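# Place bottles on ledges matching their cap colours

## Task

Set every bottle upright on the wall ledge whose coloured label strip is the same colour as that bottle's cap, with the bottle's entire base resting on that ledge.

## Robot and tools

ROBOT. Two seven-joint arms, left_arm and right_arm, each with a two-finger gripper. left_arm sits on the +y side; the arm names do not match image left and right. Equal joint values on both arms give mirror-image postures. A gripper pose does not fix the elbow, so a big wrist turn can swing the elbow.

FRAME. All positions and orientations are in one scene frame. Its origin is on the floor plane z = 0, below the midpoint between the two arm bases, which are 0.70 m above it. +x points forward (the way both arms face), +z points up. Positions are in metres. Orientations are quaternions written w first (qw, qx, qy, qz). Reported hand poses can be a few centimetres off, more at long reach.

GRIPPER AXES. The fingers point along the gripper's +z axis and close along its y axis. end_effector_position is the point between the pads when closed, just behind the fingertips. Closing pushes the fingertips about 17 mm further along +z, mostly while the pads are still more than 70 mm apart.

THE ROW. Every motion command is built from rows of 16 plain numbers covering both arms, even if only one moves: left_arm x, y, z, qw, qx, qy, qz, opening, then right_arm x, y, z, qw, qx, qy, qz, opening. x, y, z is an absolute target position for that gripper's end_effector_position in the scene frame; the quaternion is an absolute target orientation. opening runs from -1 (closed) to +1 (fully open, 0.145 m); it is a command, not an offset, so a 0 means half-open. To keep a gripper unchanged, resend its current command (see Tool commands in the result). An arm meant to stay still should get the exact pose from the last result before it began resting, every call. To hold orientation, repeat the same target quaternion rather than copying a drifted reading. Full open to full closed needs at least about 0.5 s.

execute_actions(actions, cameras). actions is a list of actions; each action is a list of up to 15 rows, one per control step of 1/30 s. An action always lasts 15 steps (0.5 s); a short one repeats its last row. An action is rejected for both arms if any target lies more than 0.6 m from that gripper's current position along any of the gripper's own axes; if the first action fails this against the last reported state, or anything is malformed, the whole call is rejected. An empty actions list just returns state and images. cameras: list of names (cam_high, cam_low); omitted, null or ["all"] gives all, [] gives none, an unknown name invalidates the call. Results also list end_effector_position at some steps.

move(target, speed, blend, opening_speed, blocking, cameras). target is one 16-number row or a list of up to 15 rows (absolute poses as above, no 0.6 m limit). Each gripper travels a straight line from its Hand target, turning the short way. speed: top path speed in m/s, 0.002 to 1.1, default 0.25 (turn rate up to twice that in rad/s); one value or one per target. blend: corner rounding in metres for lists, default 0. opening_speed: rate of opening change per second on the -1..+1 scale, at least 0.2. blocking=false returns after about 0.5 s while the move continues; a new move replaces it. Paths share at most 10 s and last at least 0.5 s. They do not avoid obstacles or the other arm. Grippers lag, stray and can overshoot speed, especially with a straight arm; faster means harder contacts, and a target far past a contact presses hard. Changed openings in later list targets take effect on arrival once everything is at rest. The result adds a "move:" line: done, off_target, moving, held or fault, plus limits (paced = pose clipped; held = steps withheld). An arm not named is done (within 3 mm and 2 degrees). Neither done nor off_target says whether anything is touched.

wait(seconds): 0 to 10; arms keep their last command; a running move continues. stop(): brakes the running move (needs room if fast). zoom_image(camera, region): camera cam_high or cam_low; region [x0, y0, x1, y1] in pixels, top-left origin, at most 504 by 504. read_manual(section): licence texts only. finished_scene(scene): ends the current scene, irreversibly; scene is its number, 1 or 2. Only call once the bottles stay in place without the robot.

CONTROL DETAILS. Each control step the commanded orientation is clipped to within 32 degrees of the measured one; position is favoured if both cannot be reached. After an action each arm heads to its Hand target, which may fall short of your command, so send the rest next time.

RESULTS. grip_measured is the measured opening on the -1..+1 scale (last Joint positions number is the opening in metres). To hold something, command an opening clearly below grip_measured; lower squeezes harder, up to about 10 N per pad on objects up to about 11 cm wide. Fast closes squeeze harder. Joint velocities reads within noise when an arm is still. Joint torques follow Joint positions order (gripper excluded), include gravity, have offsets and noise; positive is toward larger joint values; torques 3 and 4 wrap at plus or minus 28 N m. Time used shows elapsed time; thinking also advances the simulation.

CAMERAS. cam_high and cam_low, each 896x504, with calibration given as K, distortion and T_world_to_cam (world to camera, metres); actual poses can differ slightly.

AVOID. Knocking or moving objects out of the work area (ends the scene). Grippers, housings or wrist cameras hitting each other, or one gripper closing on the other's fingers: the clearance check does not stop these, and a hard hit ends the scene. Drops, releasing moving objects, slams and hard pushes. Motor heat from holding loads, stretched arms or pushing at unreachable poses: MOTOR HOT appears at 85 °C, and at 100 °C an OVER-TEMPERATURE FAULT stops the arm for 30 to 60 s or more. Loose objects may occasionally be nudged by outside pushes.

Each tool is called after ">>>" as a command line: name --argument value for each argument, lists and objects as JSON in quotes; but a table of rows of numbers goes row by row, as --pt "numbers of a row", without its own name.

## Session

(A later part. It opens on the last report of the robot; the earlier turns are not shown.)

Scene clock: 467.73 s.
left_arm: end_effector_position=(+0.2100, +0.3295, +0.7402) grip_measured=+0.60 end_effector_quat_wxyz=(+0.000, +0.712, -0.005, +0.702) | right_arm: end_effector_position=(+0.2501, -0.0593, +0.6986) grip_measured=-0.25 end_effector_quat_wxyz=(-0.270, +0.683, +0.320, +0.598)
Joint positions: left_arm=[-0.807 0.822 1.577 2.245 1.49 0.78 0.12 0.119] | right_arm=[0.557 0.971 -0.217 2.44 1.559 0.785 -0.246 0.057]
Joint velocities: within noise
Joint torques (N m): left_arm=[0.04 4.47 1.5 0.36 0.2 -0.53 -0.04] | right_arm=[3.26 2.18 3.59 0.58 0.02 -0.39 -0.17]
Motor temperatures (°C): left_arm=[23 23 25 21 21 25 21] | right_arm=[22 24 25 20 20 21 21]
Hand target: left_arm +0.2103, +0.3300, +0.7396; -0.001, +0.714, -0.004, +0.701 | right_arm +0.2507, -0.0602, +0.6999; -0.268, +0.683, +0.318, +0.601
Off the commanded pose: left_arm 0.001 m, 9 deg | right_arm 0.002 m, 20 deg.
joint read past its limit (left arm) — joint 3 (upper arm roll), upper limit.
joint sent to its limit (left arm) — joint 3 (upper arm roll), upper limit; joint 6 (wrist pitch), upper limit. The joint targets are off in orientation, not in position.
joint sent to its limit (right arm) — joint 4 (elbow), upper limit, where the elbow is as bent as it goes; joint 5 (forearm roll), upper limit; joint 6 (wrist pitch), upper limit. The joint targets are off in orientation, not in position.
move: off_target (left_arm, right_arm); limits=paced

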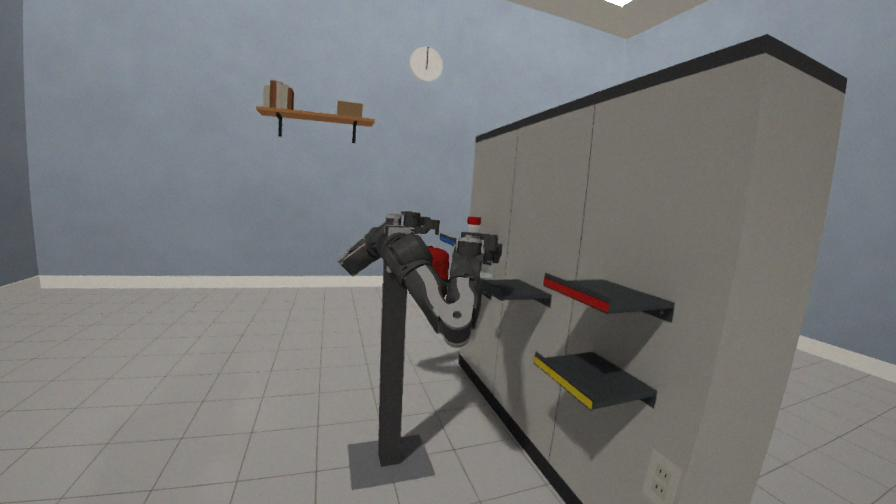

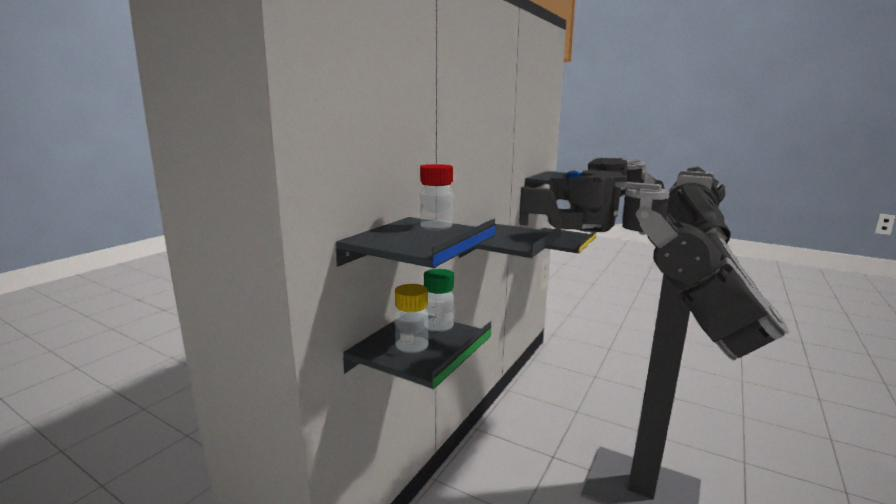

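>>> move --pt "0.21 0.33 0.74 0 0.766 0 0.643 0.6 0.30 -0.03 0.70 -0.1116 0.7544 0.133 0.6332 -0.6" --pt "0.21 0.33 0.74 0 0.766 0 0.643 0.6 0.37 -0.01 0.69 -0.1116 0.7544 0.133 0.6332 -0.6" --blend 0.02

>>> zoom_image --camera "cam_high" --region '[420, 200, 660, 335]'

>>> zoom_image --camera "cam_low" --region '[380, 130, 640, 350]'

Scene clock: 477.23 s.
left_arm: end_effector_position=(+0.2100, +0.3295, +0.7403) grip_measured=+0.60 end_effector_quat_wxyz=(+0.000, +0.712, -0.005, +0.702) | right_arm: end_effector_position=(+0.3703, -0.0109, +0.6876) grip_measured=-0.25 end_effector_quat_wxyz=(-0.109, +0.758, +0.134, +0.629)
Joint positions: left_arm=[-0.807 0.822 1.577 2.245 1.49 0.78 0.12 0.119] | right_arm=[1.011 0.362 -0.821 1.989 1.424 0.747 -1.091 0.057]
Joint velocities: within noise
Joint torques (N m): left_arm=[0.01 4.47 1.5 0.38 0.2 -0.53 -0.04] | right_arm=[6.47 -0.7 3 1.88 -0.53 -0.39 0.21]
Motor temperatures (°C): left_arm=[23 23 25 21 21 25 21] | right_arm=[22 24 24 19 20 21 21]
Hand target: left_arm +0.2103, +0.3300, +0.7396; +0.000, +0.714, -0.004, +0.701 | right_arm +0.3699, -0.0099, +0.6899; -0.112, +0.754, +0.133, +0.633
Off the commanded pose: left_arm 0.001 m, 9 deg | right_arm 0.003 m, 1 deg.
joint read past its limit (left arm) — joint 3 (upper arm roll), upper limit.
joint sent to its limit (left arm) — joint 3 (upper arm roll), upper limit; joint 6 (wrist pitch), upper limit. The joint targets are off in orientation, not in position.
move: off_target (left_arm)

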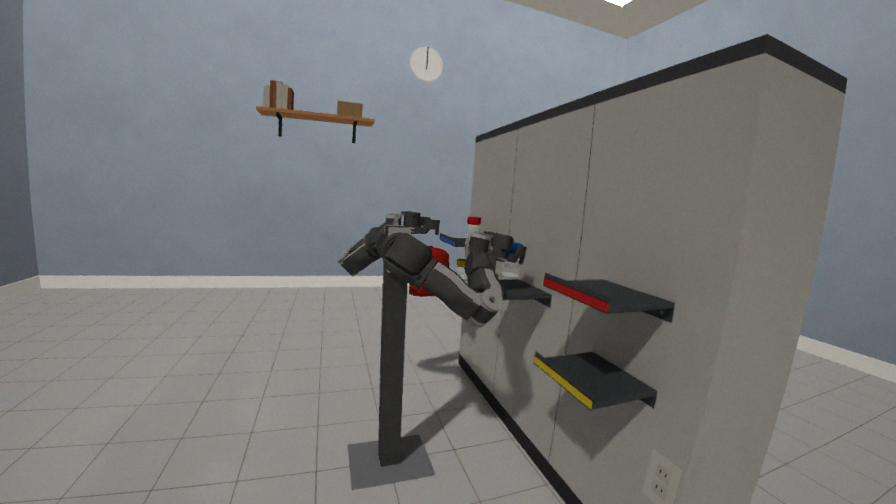

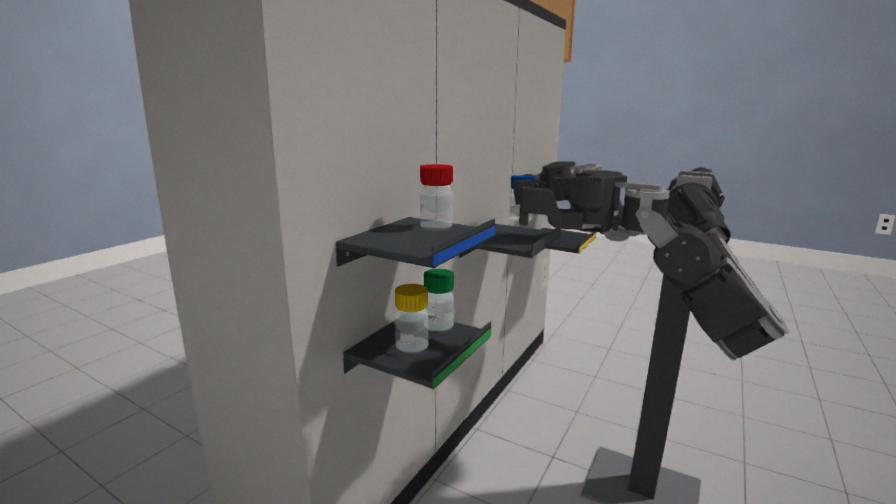

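Scaled by 2.100 from the camera's 896x504 image, which has a finer 1280x720 frame.

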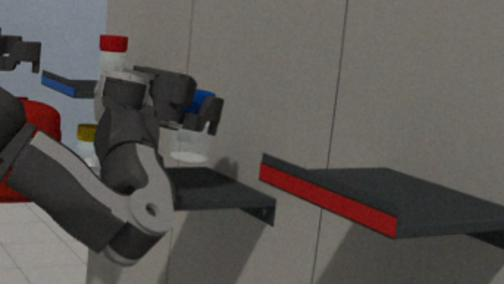

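Scaled by 1.938 from the camera's 896x504 image, which has a finer 1280x720 frame.

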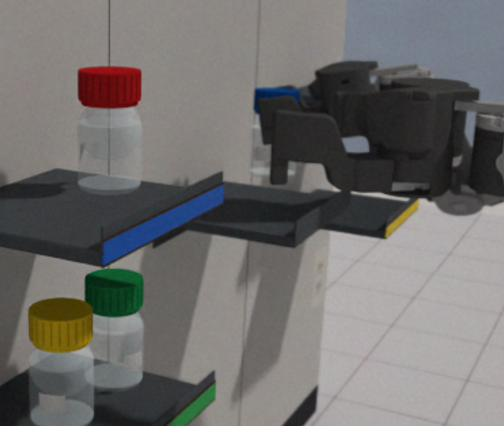

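>>> move --pt "0.21 0.33 0.74 0 0.766 0 0.643 0.6 0.375 -0.01 0.652 -0.1116 0.7544 0.133 0.6332 -0.6" --pt "0.21 0.33 0.74 0 0.766 0 0.643 0.6 0.375 -0.01 0.647 -0.1116 0.7544 0.133 0.6332 -0.6" --speed '[0.08,0.02]'

>>> zoom_image --camera "cam_high" --region '[470, 220, 570, 320]'

>>> zoom_image --camera "cam_low" --region '[450, 140, 610, 270]'

Scene clock: 493.73 s.
left_arm: end_effector_position=(+0.2100, +0.3295, +0.7403) grip_measured=+0.60 end_effector_quat_wxyz=(+0.000, +0.712, -0.005, +0.702) | right_arm: end_effector_position=(+0.3754, -0.0111, +0.6507) grip_measured=-0.25 end_effector_quat_wxyz=(-0.110, +0.751, +0.131, +0.637)
Joint positions: left_arm=[-0.807 0.822 1.577 2.245 1.49 0.78 0.12 0.119] | right_arm=[0.897 0.41 -0.895 1.968 1.228 0.618 -0.95 0.057]
Joint velocities: within noise
Joint torques (N m): left_arm=[0.04 4.47 1.5 0.38 0.2 -0.53 -0.04] | right_arm=[4.84 0.01 2.37 1.55 -0.25 -0.29 0.15]
Motor temperatures (°C): left_arm=[23 23 24 21 21 25 21] | right_arm=[23 24 24 20 20 21 21]
Hand target: left_arm +0.2103, +0.3300, +0.7396; +0.000, +0.714, -0.004, +0.701 | right_arm +0.3750, -0.0100, +0.6470; -0.112, +0.754, +0.133, +0.633
Off the commanded pose: left_arm 0.001 m, 9 deg | right_arm 0.004 m, 1 deg.
joint read past its limit (left arm) — joint 3 (upper arm roll), upper limit.
joint sent to its limit (left arm) — joint 3 (upper arm roll), upper limit; joint 6 (wrist pitch), upper limit. The joint targets are off in orientation, not in position.
move: off_target (left_arm, right_arm)

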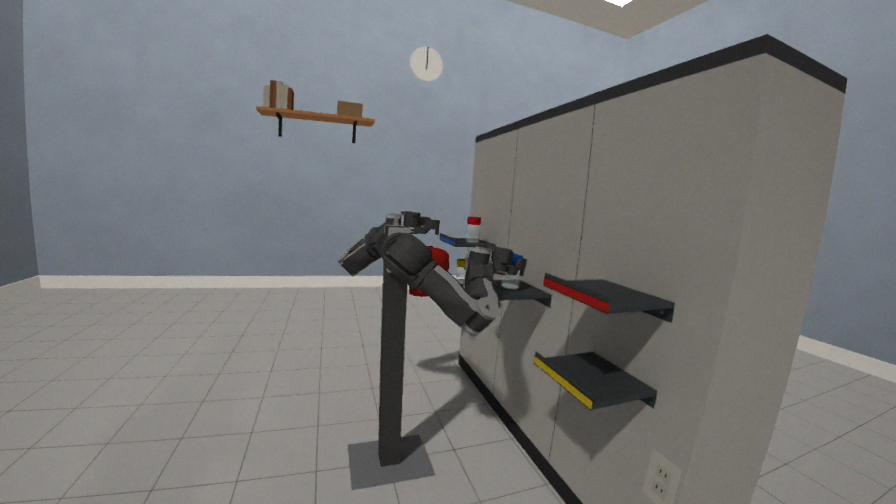

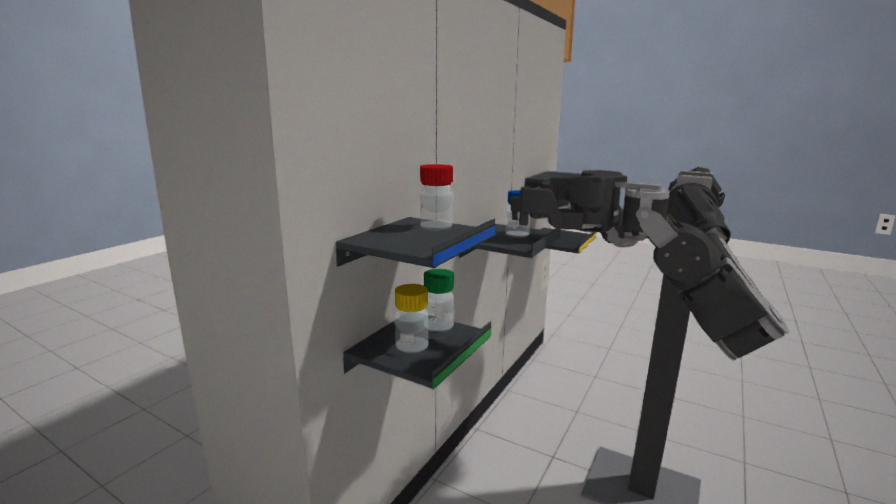

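Scaled by 5.040 from the camera's 896x504 image, which has a finer 1280x720 frame.

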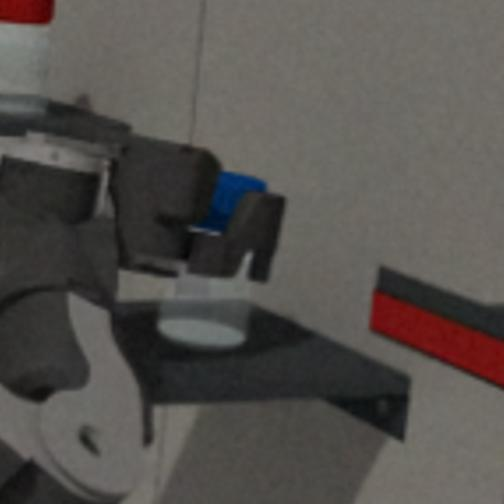

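Scaled by 3.150 from the camera's 896x504 image, which has a finer 1280x720 frame.

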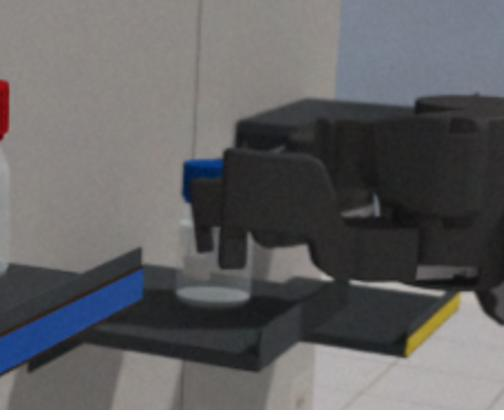

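>>> move --pt "0.21 0.33 0.74 0 0.766 0 0.643 0.6 0.375 -0.01 0.646 -0.1116 0.7544 0.133 0.6332 -0.6" --pt "0.21 0.33 0.74 0 0.766 0 0.643 0.6 0.375 -0.01 0.646 -0.1116 0.7544 0.133 0.6332 0.5" --speed 0.05 --opening_speed 1

>>> move --pt "0.21 0.33 0.74 0 0.766 0 0.643 0.6 0.25 -0.06 0.655 -0.1116 0.7544 0.133 0.6332 0.5" --pt "0.21 0.33 0.74 0 0.766 0 0.643 0.6 0.24 -0.28 0.60 0 0.766 0 0.643 0.5" --blend 0.02

>>> zoom_image --camera "cam_high" --region '[420, 200, 660, 335]'

>>> zoom_image --camera "cam_low" --region '[380, 130, 640, 350]'

Scene clock: 511.33 s.
left_arm: end_effector_position=(+0.2100, +0.3296, +0.7403) grip_measured=+0.60 end_effector_quat_wxyz=(+0.000, +0.712, -0.005, +0.702) | right_arm: end_effector_position=(+0.3751, -0.0107, +0.6476) grip_measured=+0.50 end_effector_quat_wxyz=(-0.112, +0.753, +0.131, +0.635)
Joint positions: left_arm=[-0.807 0.822 1.577 2.245 1.49 0.78 0.119 0.119] | right_arm=[0.888 0.409 -0.895 1.967 1.223 0.616 -0.944 0.112]
Joint velocities: within noise
Joint torques (N m): left_arm=[0.04 4.44 1.5 0.36 0.2 -0.53 -0.04] | right_arm=[5.63 -0.15 2.55 1.74 -0.3 -0.19 0.11]
Motor temperatures (°C): left_arm=[23 24 24 21 21 25 21] | right_arm=[23 24 24 19 20 20 21]
Hand target: left_arm +0.2103, +0.3301, +0.7396; -0.001, +0.714, -0.004, +0.701 | right_arm +0.3749, -0.0099, +0.6460; -0.112, +0.754, +0.133, +0.633
Off the commanded pose: left_arm 0.000 m, 9 deg | right_arm 0.002 m, 0 deg.
joint read past its limit (left arm) — joint 3 (upper arm roll), upper limit.
joint sent to its limit (left arm) — joint 3 (upper arm roll), upper limit; joint 6 (wrist pitch), upper limit. The joint targets are off in orientation, not in position.
move: off_target (left_arm); target 2's new opening was sent with right_arm's hand 0.005 m and 1 deg from that target

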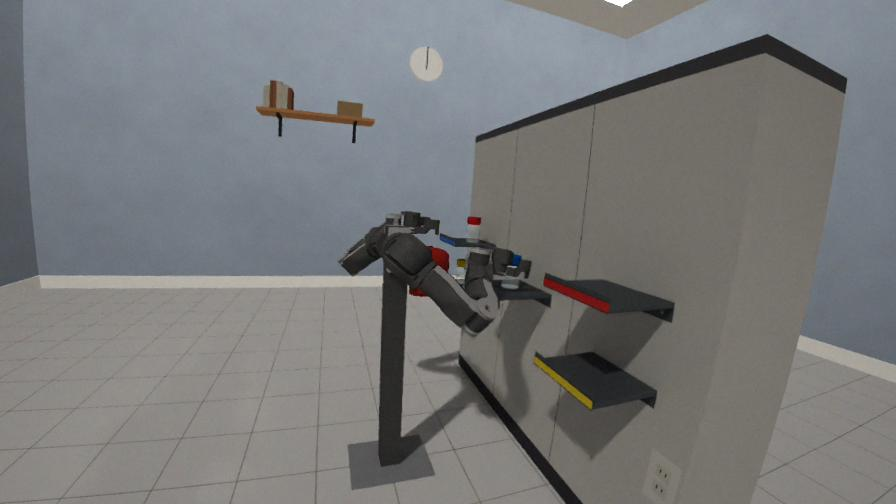

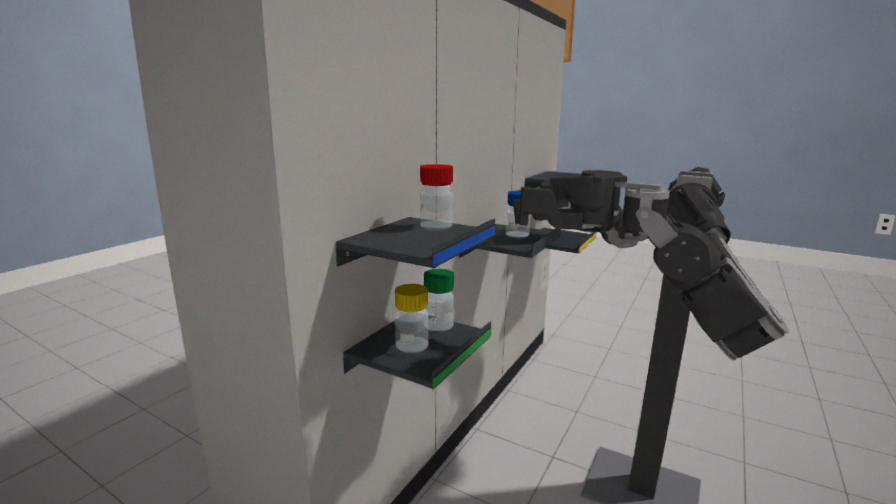

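Scene clock: 513.47 s.
left_arm: end_effector_position=(+0.2100, +0.3296, +0.7403) grip_measured=+0.60 end_effector_quat_wxyz=(+0.000, +0.712, -0.005, +0.702) | right_arm: end_effector_position=(+0.2409, -0.2805, +0.6010) grip_measured=+0.50 end_effector_quat_wxyz=(+0.015, +0.748, -0.013, +0.663)
Joint positions: left_arm=[-0.807 0.822 1.577 2.245 1.49 0.78 0.119 0.119] | right_arm=[0.796 1.998 -1.564 2.375 1.301 -0.597 -0.501 0.112]
Joint velocities: within noise
Joint torques (N m): left_arm=[0.01 4.47 1.5 0.38 0.2 -0.53 -0.03] | right_arm=[0.94 3.84 1.42 1.17 -0.15 -0.27 0.18]
Motor temperatures (°C): left_arm=[23 24 24 21 21 25 21] | right_arm=[23 24 24 20 20 20 21]
Hand target: left_arm +0.2103, +0.3301, +0.7396; -0.001, +0.714, -0.004, +0.701 | right_arm +0.2405, -0.2797, +0.5995; +0.013, +0.750, -0.011, +0.661
Off the commanded pose: left_arm 0.000 m, 9 deg | right_arm 0.001 m, 4 deg.
joint read past its limit (left arm) — joint 3 (upper arm roll), upper limit.
joint read past its limit (right arm) — joint 2 (shoulder roll), upper limit.
joint sent to its limit (left arm) — joint 3 (upper arm roll), upper limit; joint 6 (wrist pitch), upper limit. The joint targets are off in orientation, not in position.
joint sent to its limit (right arm) — joint 2 (shoulder roll), upper limit. The joint targets are off in orientation, not in position.
move: off_target (left_arm, right_arm)

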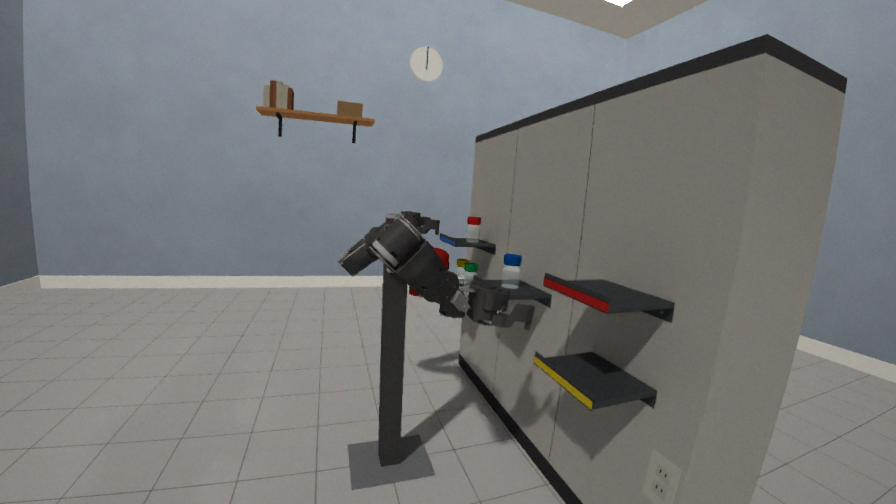

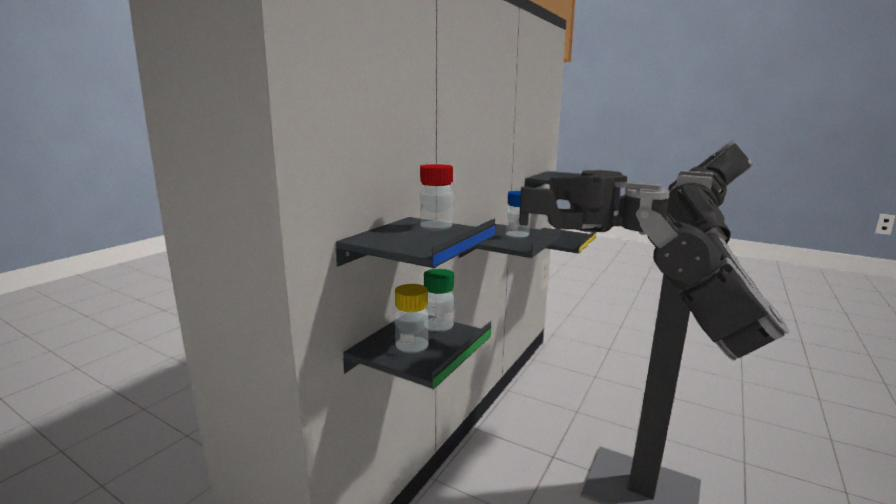

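Scaled by 2.100 from the camera's 896x504 image, which has a finer 1280x720 frame.

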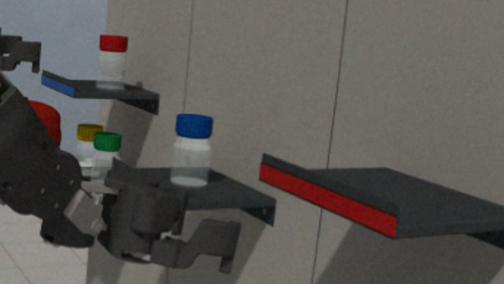

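Scaled by 1.938 from the camera's 896x504 image, which has a finer 1280x720 frame.

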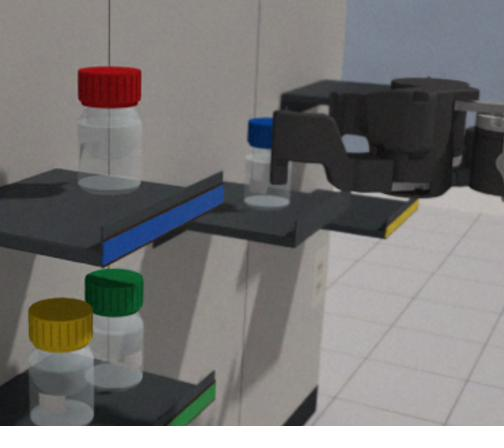

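>>> move --pt "0.24 0.26 0.54 0 0.766 0 0.643 0.6 0.24 -0.28 0.60 0 0.766 0 0.643 0.5" --pt "0.25 0.18 0.54 0 0.766 0 0.643 0.6 0.24 -0.28 0.60 0 0.766 0 0.643 0.5" --pt "0.25 0.08 0.60 0.1116 0.7544 -0.133 0.6332 0.6 0.24 -0.28 0.60 0 0.766 0 0.643 0.5" --pt "0.28 0.02 0.645 0.1116 0.7544 -0.133 0.6332 0.6 0.24 -0.28 0.60 0 0.766 0 0.643 0.5" --pt "0.345 -0.012 0.64 0.1116 0.7544 -0.133 0.6332 0.6 0.24 -0.28 0.60 0 0.766 0 0.643 0.5" --blend 0.02

>>> zoom_image --camera "cam_high" --region '[420, 200, 660, 335]'

>>> zoom_image --camera "cam_low" --region '[380, 130, 640, 350]'

Scene clock: 538.83 s.
left_arm: end_effector_position=(+0.3442, -0.0128, +0.6414) grip_measured=+0.60 end_effector_quat_wxyz=(+0.116, +0.753, -0.132, +0.634) | right_arm: end_effector_position=(+0.2409, -0.2801, +0.6008) grip_measured=+0.50 end_effector_quat_wxyz=(+0.014, +0.749, -0.012, +0.662)
Joint positions: left_arm=[0.698 0.216 -0.817 2.06 1.039 0.781 -1.005 0.119] | right_arm=[0.799 1.998 -1.566 2.375 1.301 -0.593 -0.498 0.112]
Joint velocities: within noise
Joint torques (N m): left_arm=[7.58 -0.49 0.98 2.39 -0.12 -0.34 -0.05] | right_arm=[0.86 3.94 1.48 1.1 -0.16 -0.34 0.08]
Motor temperatures (°C): left_arm=[23 23 24 21 21 25 21] | right_arm=[21 24 23 19 20 20 21]
Hand target: left_arm +0.3450, -0.0120, +0.6400; +0.112, +0.754, -0.133, +0.633 | right_arm +0.2405, -0.2797, +0.5995; +0.013, +0.750, -0.011, +0.661
Off the commanded pose: left_arm 0.002 m, 1 deg | right_arm 0.001 m, 4 deg.
joint read past its limit (right arm) — joint 2 (shoulder roll), upper limit.
joint sent to its limit (left arm) — joint 6 (wrist pitch), upper limit. The joint targets still meet the commanded pose.
joint sent to its limit (right arm) — joint 2 (shoulder roll), upper limit. The joint targets are off in orientation, not in position.
move: off_target (right_arm)

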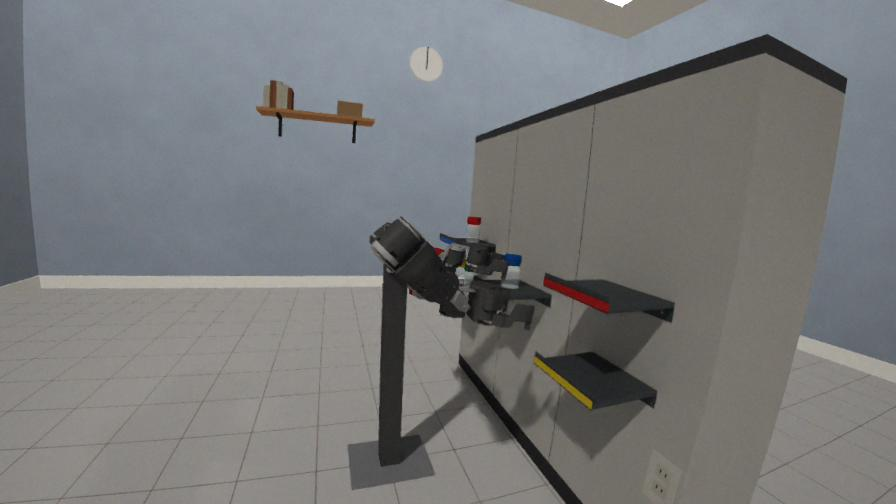

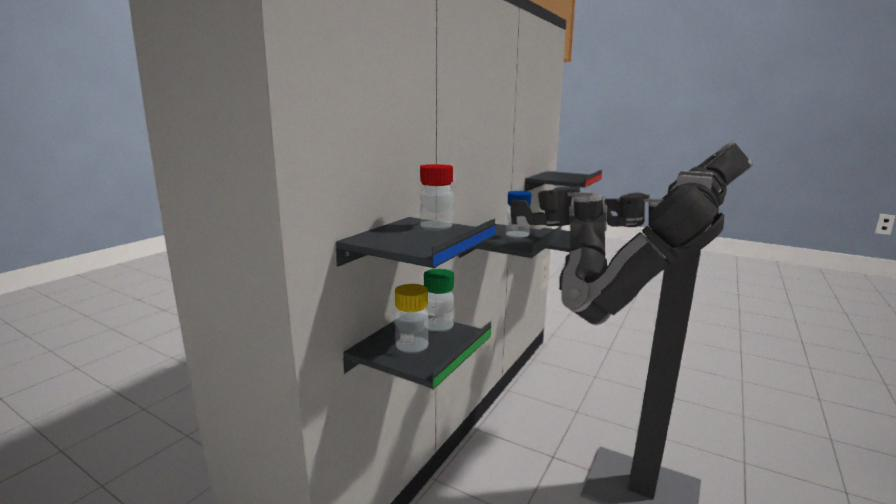

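Scaled by 2.100 from the camera's 896x504 image, which has a finer 1280x720 frame.

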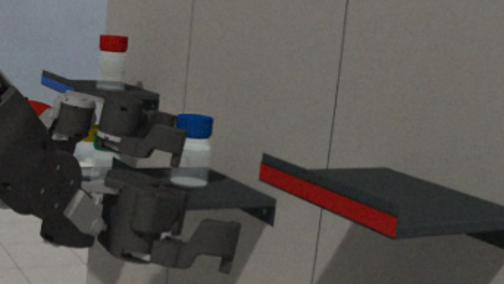

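Scaled by 1.938 from the camera's 896x504 image, which has a finer 1280x720 frame.

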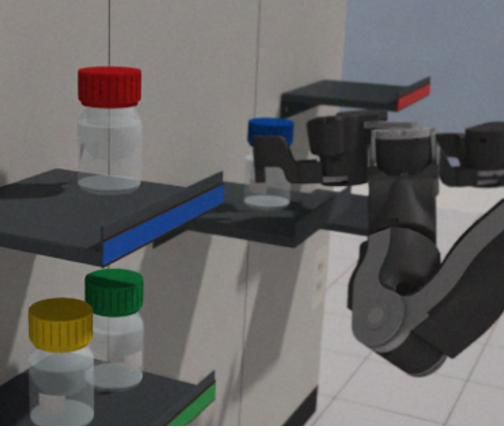

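>>> move --pt "0.381 -0.027 0.637 0.1116 0.7544 -0.133 0.6332 0.6 0.24 -0.28 0.60 0 0.766 0 0.643 0.5" --pt "0.381 -0.027 0.637 0.1116 0.7544 -0.133 0.6332 -0.6 0.24 -0.28 0.60 0 0.766 0 0.643 0.5" --pt "0.381 -0.027 0.69 0.1116 0.7544 -0.133 0.6332 -0.6 0.24 -0.28 0.60 0 0.766 0 0.643 0.5" --pt "0.27 0.02 0.69 0.1116 0.7544 -0.133 0.6332 -0.6 0.24 -0.28 0.60 0 0.766 0 0.643 0.5" --speed 0.15 --opening_speed 1.2

>>> zoom_image --camera "cam_low" --region '[380, 130, 640, 350]'

Scene clock: 556.13 s.
left_arm: end_effector_position=(+0.2783, +0.0159, +0.6899) grip_measured=-0.33 end_effector_quat_wxyz=(+0.116, +0.744, -0.129, +0.646) | right_arm: end_effector_position=(+0.2409, -0.2800, +0.6007) grip_measured=+0.50 end_effector_quat_wxyz=(+0.014, +0.749, -0.011, +0.662)
Joint positions: left_arm=[0.865 0.314 -0.838 2.431 1.584 0.782 -1.576 0.051] | right_arm=[0.799 1.998 -1.566 2.375 1.301 -0.593 -0.497 0.112]
Joint velocities: within noise
Joint torques (N m): left_arm=[6.16 -0.54 1.1 1.24 -0.21 -0.04 -0.05] | right_arm=[1.2 3.76 1.47 1.18 -0.16 -0.37 0.09]
Motor temperatures (°C): left_arm=[25 23 24 21 21 25 21] | right_arm=[21 24 23 19 20 20 21]
Hand target: left_arm +0.2782, +0.0159, +0.6894; +0.114, +0.744, -0.129, +0.645 | right_arm +0.2405, -0.2797, +0.5996; +0.013, +0.750, -0.011, +0.661
Off the commanded pose: left_arm 0.009 m, 2 deg | right_arm 0.001 m, 4 deg.
joint read past its limit (right arm) — joint 2 (shoulder roll), upper limit.
joint sent to its limit (left arm) — joint 5 (forearm roll), upper limit; joint 6 (wrist pitch), upper limit; joint 7 (wrist yaw), lower limit. The joint targets are off in position, not in orientation.
joint sent to its limit (right arm) — joint 2 (shoulder roll), upper limit. The joint targets are off in orientation, not in position.
move: off_target (left_arm, right_arm)

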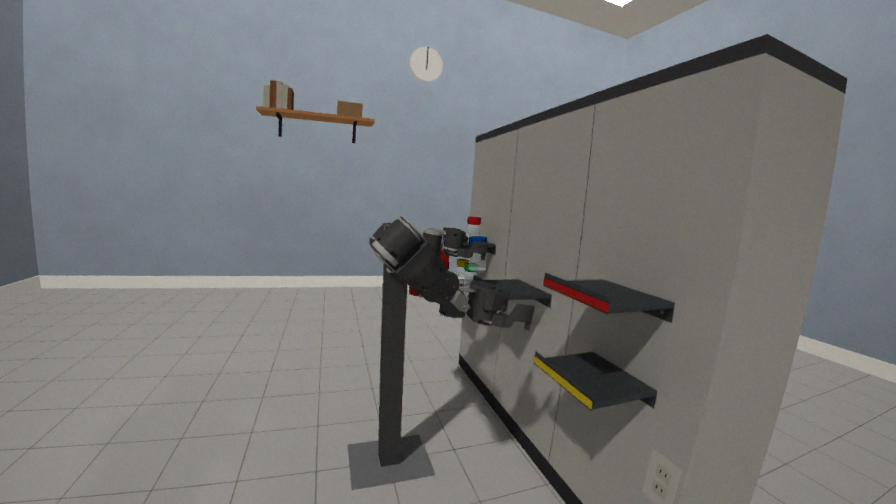

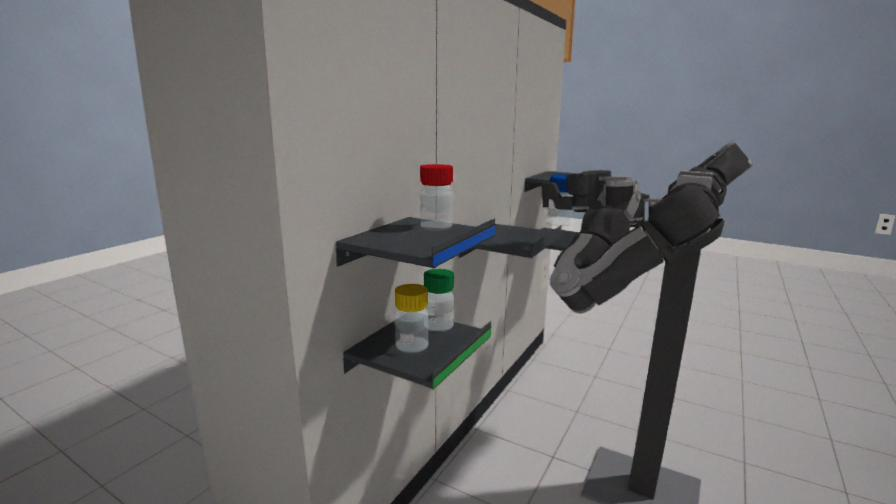

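Scaled by 1.938 from the camera's 896x504 image, which has a finer 1280x720 frame.

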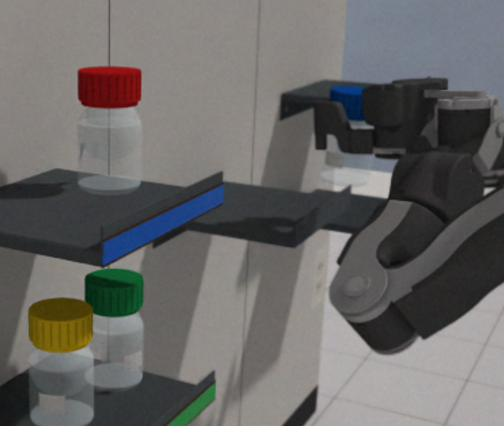

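>>> move --pt "0.24 0.10 0.72 0.0 0.766 0 0.643 -0.6 0.24 -0.28 0.60 0 0.766 0 0.643 0.5" --pt "0.22 0.25 0.78 0 0.766 0 0.643 -0.6 0.24 -0.28 0.60 0 0.766 0 0.643 0.5" --pt "0.22 0.43 0.795 0 0.766 0 0.643 -0.6 0.24 -0.28 0.60 0 0.766 0 0.643 0.5" --pt "0.37 0.43 0.79 0 0.766 0 0.643 -0.6 0.24 -0.28 0.60 0 0.766 0 0.643 0.5" --blend 0.02

>>> zoom_image --camera "cam_low" --region '[320, 110, 580, 330]'

Scene clock: 573.70 s.
left_arm: end_effector_position=(+0.3703, +0.4293, +0.7874) grip_measured=-0.56 end_effector_quat_wxyz=(+0.000, +0.770, -0.001, +0.638) | right_arm: end_effector_position=(+0.2409, -0.2800, +0.6007) grip_measured=+0.50 end_effector_quat_wxyz=(+0.014, +0.749, -0.011, +0.662)
Joint positions: left_arm=[-1.01 1.729 1.524 1.137 1.35 0.672 0.357 0.033] | right_arm=[0.799 1.998 -1.566 2.375 1.301 -0.593 -0.497 0.112]
Joint velocities: within noise
Joint torques (N m): left_arm=[5.82 4.63 3.37 0.62 0.38 -0.86 0.03] | right_arm=[0.99 3.65 1.39 1.22 -0.16 -0.38 0.09]
Motor temperatures (°C): left_arm=[25 23 24 21 21 24 21] | right_arm=[21 24 23 19 20 20 21]
Hand target: left_arm +0.3700, +0.4300, +0.7901; +0.000, +0.766, +0.000, +0.643 | right_arm +0.2406, -0.2797, +0.5996; +0.013, +0.750, -0.011, +0.661
Off the commanded pose: left_arm 0.003 m, 1 deg | right_arm 0.001 m, 4 deg.
joint read past its limit (right arm) — joint 2 (shoulder roll), upper limit.
joint sent to its limit (right arm) — joint 2 (shoulder roll), upper limit. The joint targets are off in orientation, not in position.
move: off_target (right_arm); limits=paced

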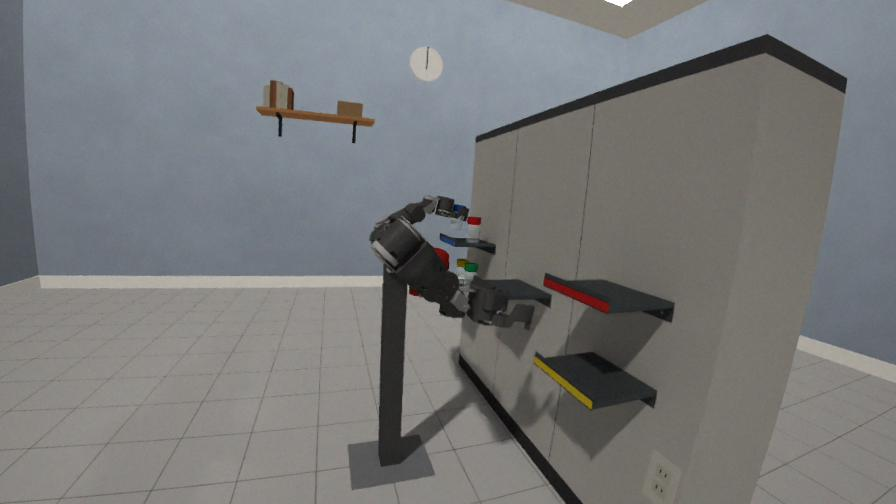

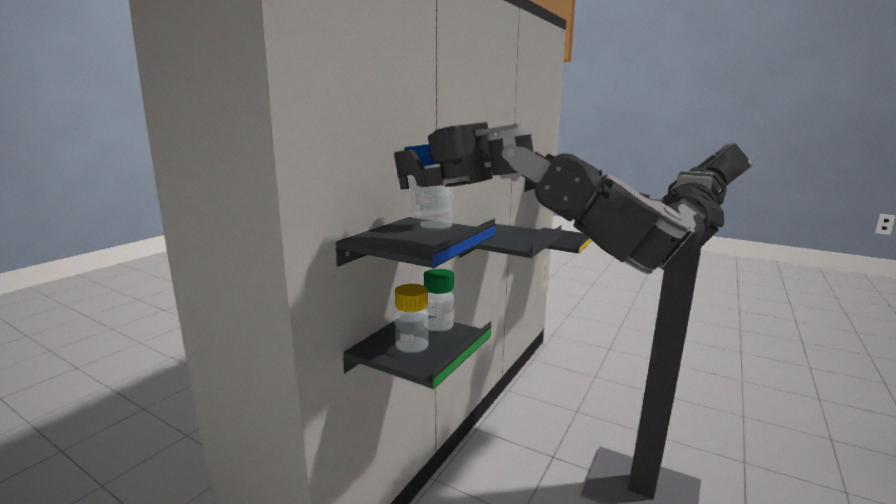

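Scaled by 1.938 from the camera's 896x504 image, which has a finer 1280x720 frame.

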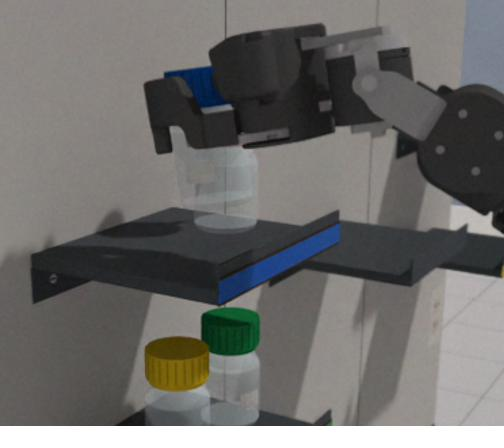

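>>> zoom_image --camera "cam_low" --region '[370, 110, 470, 240]'

>>> zoom_image --camera "cam_high" --region '[420, 180, 520, 270]'

Scaled by 3.877 from the camera's 896x504 image, which has a finer 1280x720 frame.

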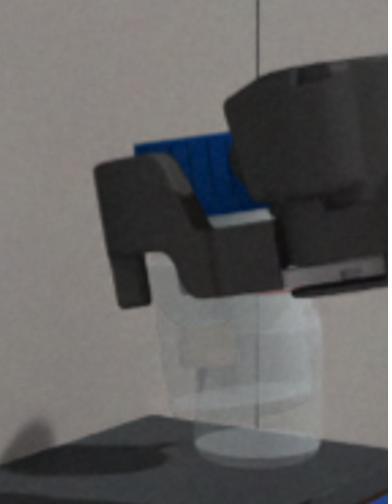

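Scaled by 5.040 from the camera's 896x504 image, which has a finer 1280x720 frame.

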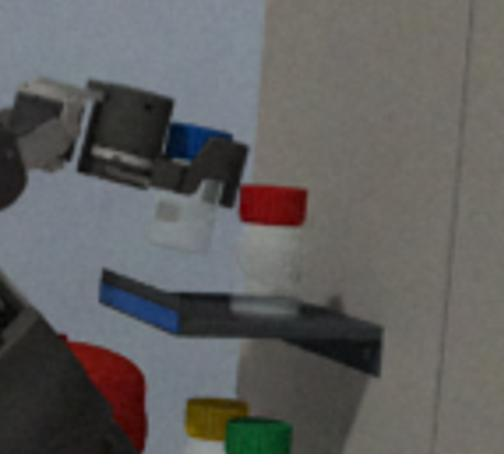

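>>> move --pt "0.37 0.43 0.79 0 0.766 0 0.643 -0.85 0.24 -0.28 0.60 0 0.766 0 0.643 0.5" --pt "0.405 0.43 0.785 0 0.766 0 0.643 -0.85 0.24 -0.28 0.60 0 0.766 0 0.643 0.5" --pt "0.405 0.43 0.745 0 0.766 0 0.643 -0.85 0.24 -0.28 0.60 0 0.766 0 0.643 0.5" --speed 0.07

>>> zoom_image --camera "cam_low" --region '[370, 110, 500, 260]'

>>> zoom_image --camera "cam_high" --region '[420, 180, 520, 270]'

Scene clock: 598.83 s.
left_arm: end_effector_position=(+0.4049, +0.4293, +0.7464) grip_measured=-0.56 end_effector_quat_wxyz=(+0.002, +0.766, -0.001, +0.643) | right_arm: end_effector_position=(+0.2409, -0.2801, +0.6006) grip_measured=+0.50 end_effector_quat_wxyz=(+0.014, +0.749, -0.011, +0.662)
Joint positions: left_arm=[-1.226 1.798 1.523 1.052 1.436 0.453 0.33 0.033] | right_arm=[0.799 1.998 -1.566 2.375 1.301 -0.593 -0.497 0.112]
Joint velocities: within noise
Joint torques (N m): left_arm=[5.58 2.91 2.71 0.92 0.35 -0.73 -0.05] | right_arm=[1.04 3.65 1.4 1.09 -0.15 -0.37 0.1]
Motor temperatures (°C): left_arm=[25 23 25 21 21 25 21] | right_arm=[21 24 23 19 20 20 21]
Hand target: left_arm +0.4050, +0.4300, +0.7449; +0.000, +0.766, +0.000, +0.643 | right_arm +0.2405, -0.2797, +0.5994; +0.013, +0.750, -0.011, +0.661
Off the commanded pose: left_arm 0.002 m, 0 deg | right_arm 0.001 m, 4 deg.
joint read past its limit (right arm) — joint 2 (shoulder roll), upper limit.
joint sent to its limit (right arm) — joint 2 (shoulder roll), upper limit. The joint targets are off in orientation, not in position.
move: off_target (right_arm)

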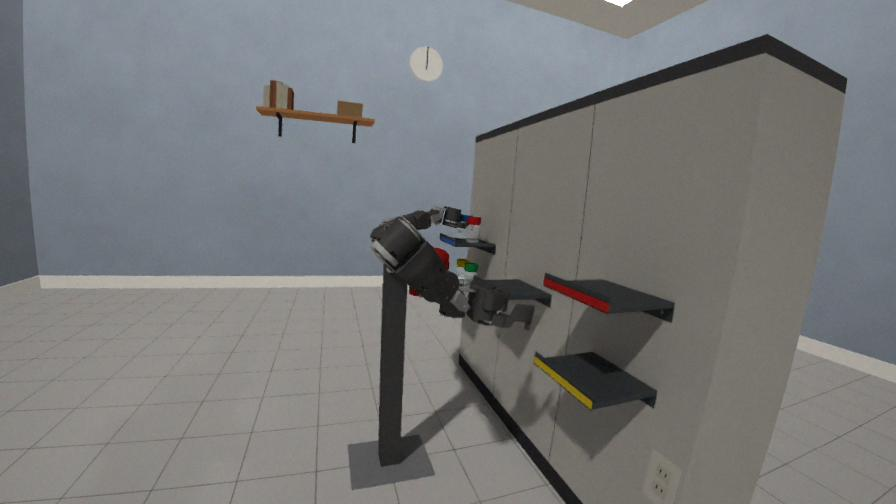

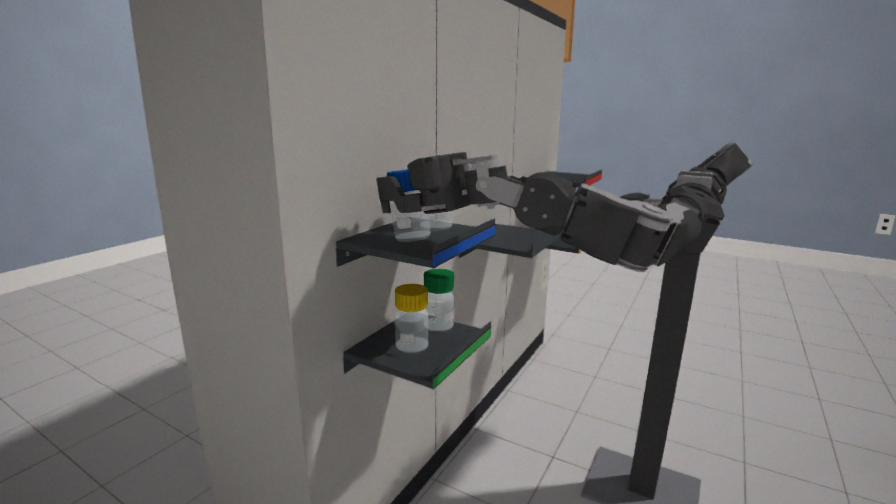

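Scaled by 3.360 from the camera's 896x504 image, which has a finer 1280x720 frame.

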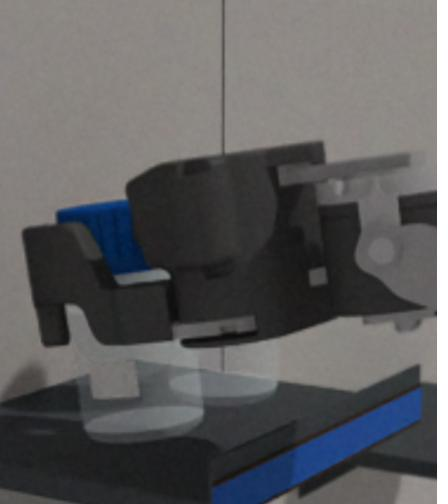

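Scaled by 5.040 from the camera's 896x504 image, which has a finer 1280x720 frame.

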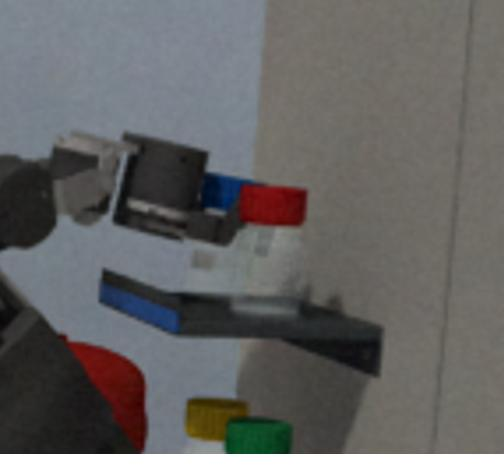

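>>> move --pt "0.405 0.43 0.738 0 0.7314 0 0.682 -0.85 0.24 -0.28 0.60 0 0.766 0 0.643 0.5" --pt "0.405 0.43 0.730 0 0.7314 0 0.682 -0.85 0.24 -0.28 0.60 0 0.766 0 0.643 0.5" --speed 0.04

>>> zoom_image --camera "cam_low" --region '[370, 110, 500, 260]'

>>> zoom_image --camera "cam_high" --region '[420, 180, 520, 270]'

Scene clock: 615.10 s.
left_arm: end_effector_position=(+0.4040, +0.4287, +0.7473) grip_measured=-0.56 end_effector_quat_wxyz=(+0.002, +0.710, -0.003, +0.704) | right_arm: end_effector_position=(+0.2409, -0.2801, +0.6006) grip_measured=+0.50 end_effector_quat_wxyz=(+0.014, +0.749, -0.011, +0.662)
Joint positions: left_arm=[-1.317 1.748 1.518 1.114 1.518 0.204 0.294 0.033] | right_arm=[0.799 1.998 -1.566 2.375 1.301 -0.593 -0.497 0.112]
Joint velocities: within noise
Joint torques (N m): left_arm=[2.6 2.15 0.2 0.75 0.19 0.35 -0.07] | right_arm=[1.04 3.76 1.47 1.13 -0.19 -0.39 0.07]
Motor temperatures (°C): left_arm=[25 23 25 21 21 25 21] | right_arm=[21 24 23 19 20 20 21]
Hand target: left_arm +0.4046, +0.4299, +0.7301; +0.000, +0.731, +0.000, +0.682 | right_arm +0.2405, -0.2797, +0.5994; +0.013, +0.750, -0.011, +0.661
Off the commanded pose: left_arm 0.017 m, 4 deg | right_arm 0.001 m, 4 deg.
joint read past its limit (right arm) — joint 2 (shoulder roll), upper limit.
joint sent to its limit (right arm) — joint 2 (shoulder roll), upper limit. The joint targets are off in orientation, not in position.
move: off_target (left_arm, right_arm)

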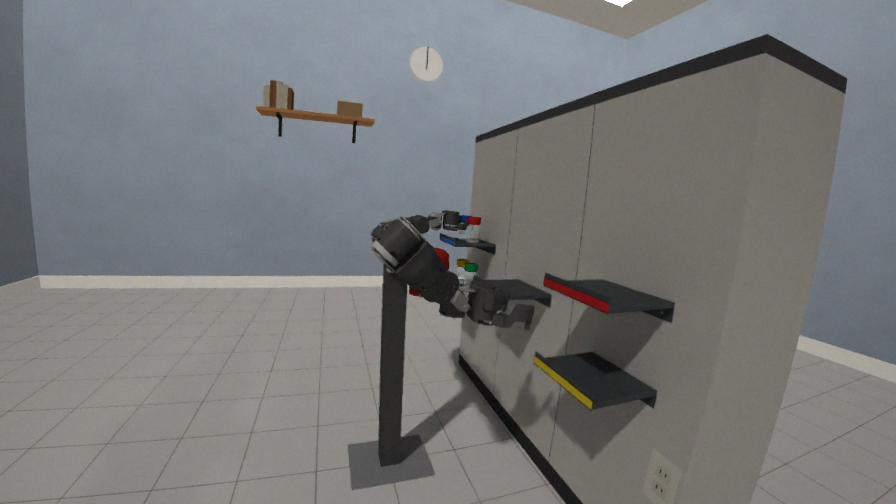

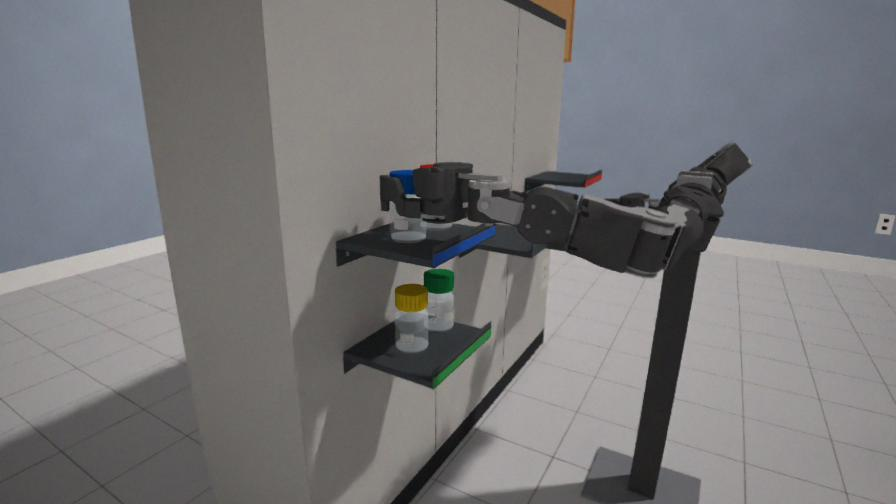

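Scaled by 3.360 from the camera's 896x504 image, which has a finer 1280x720 frame.

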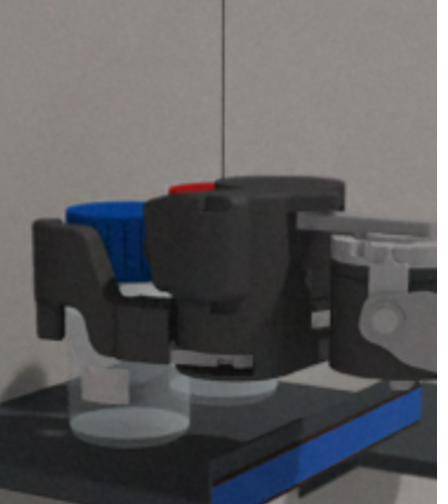

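Scaled by 5.040 from the camera's 896x504 image, which has a finer 1280x720 frame.

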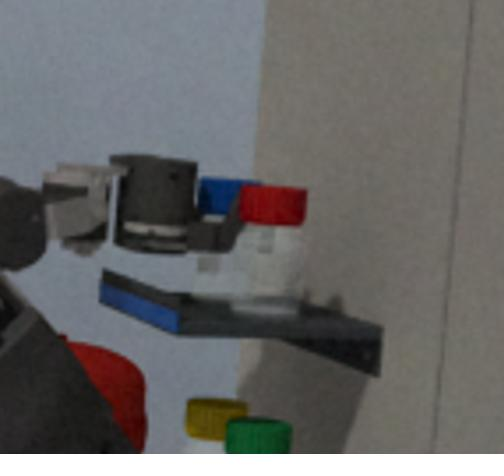

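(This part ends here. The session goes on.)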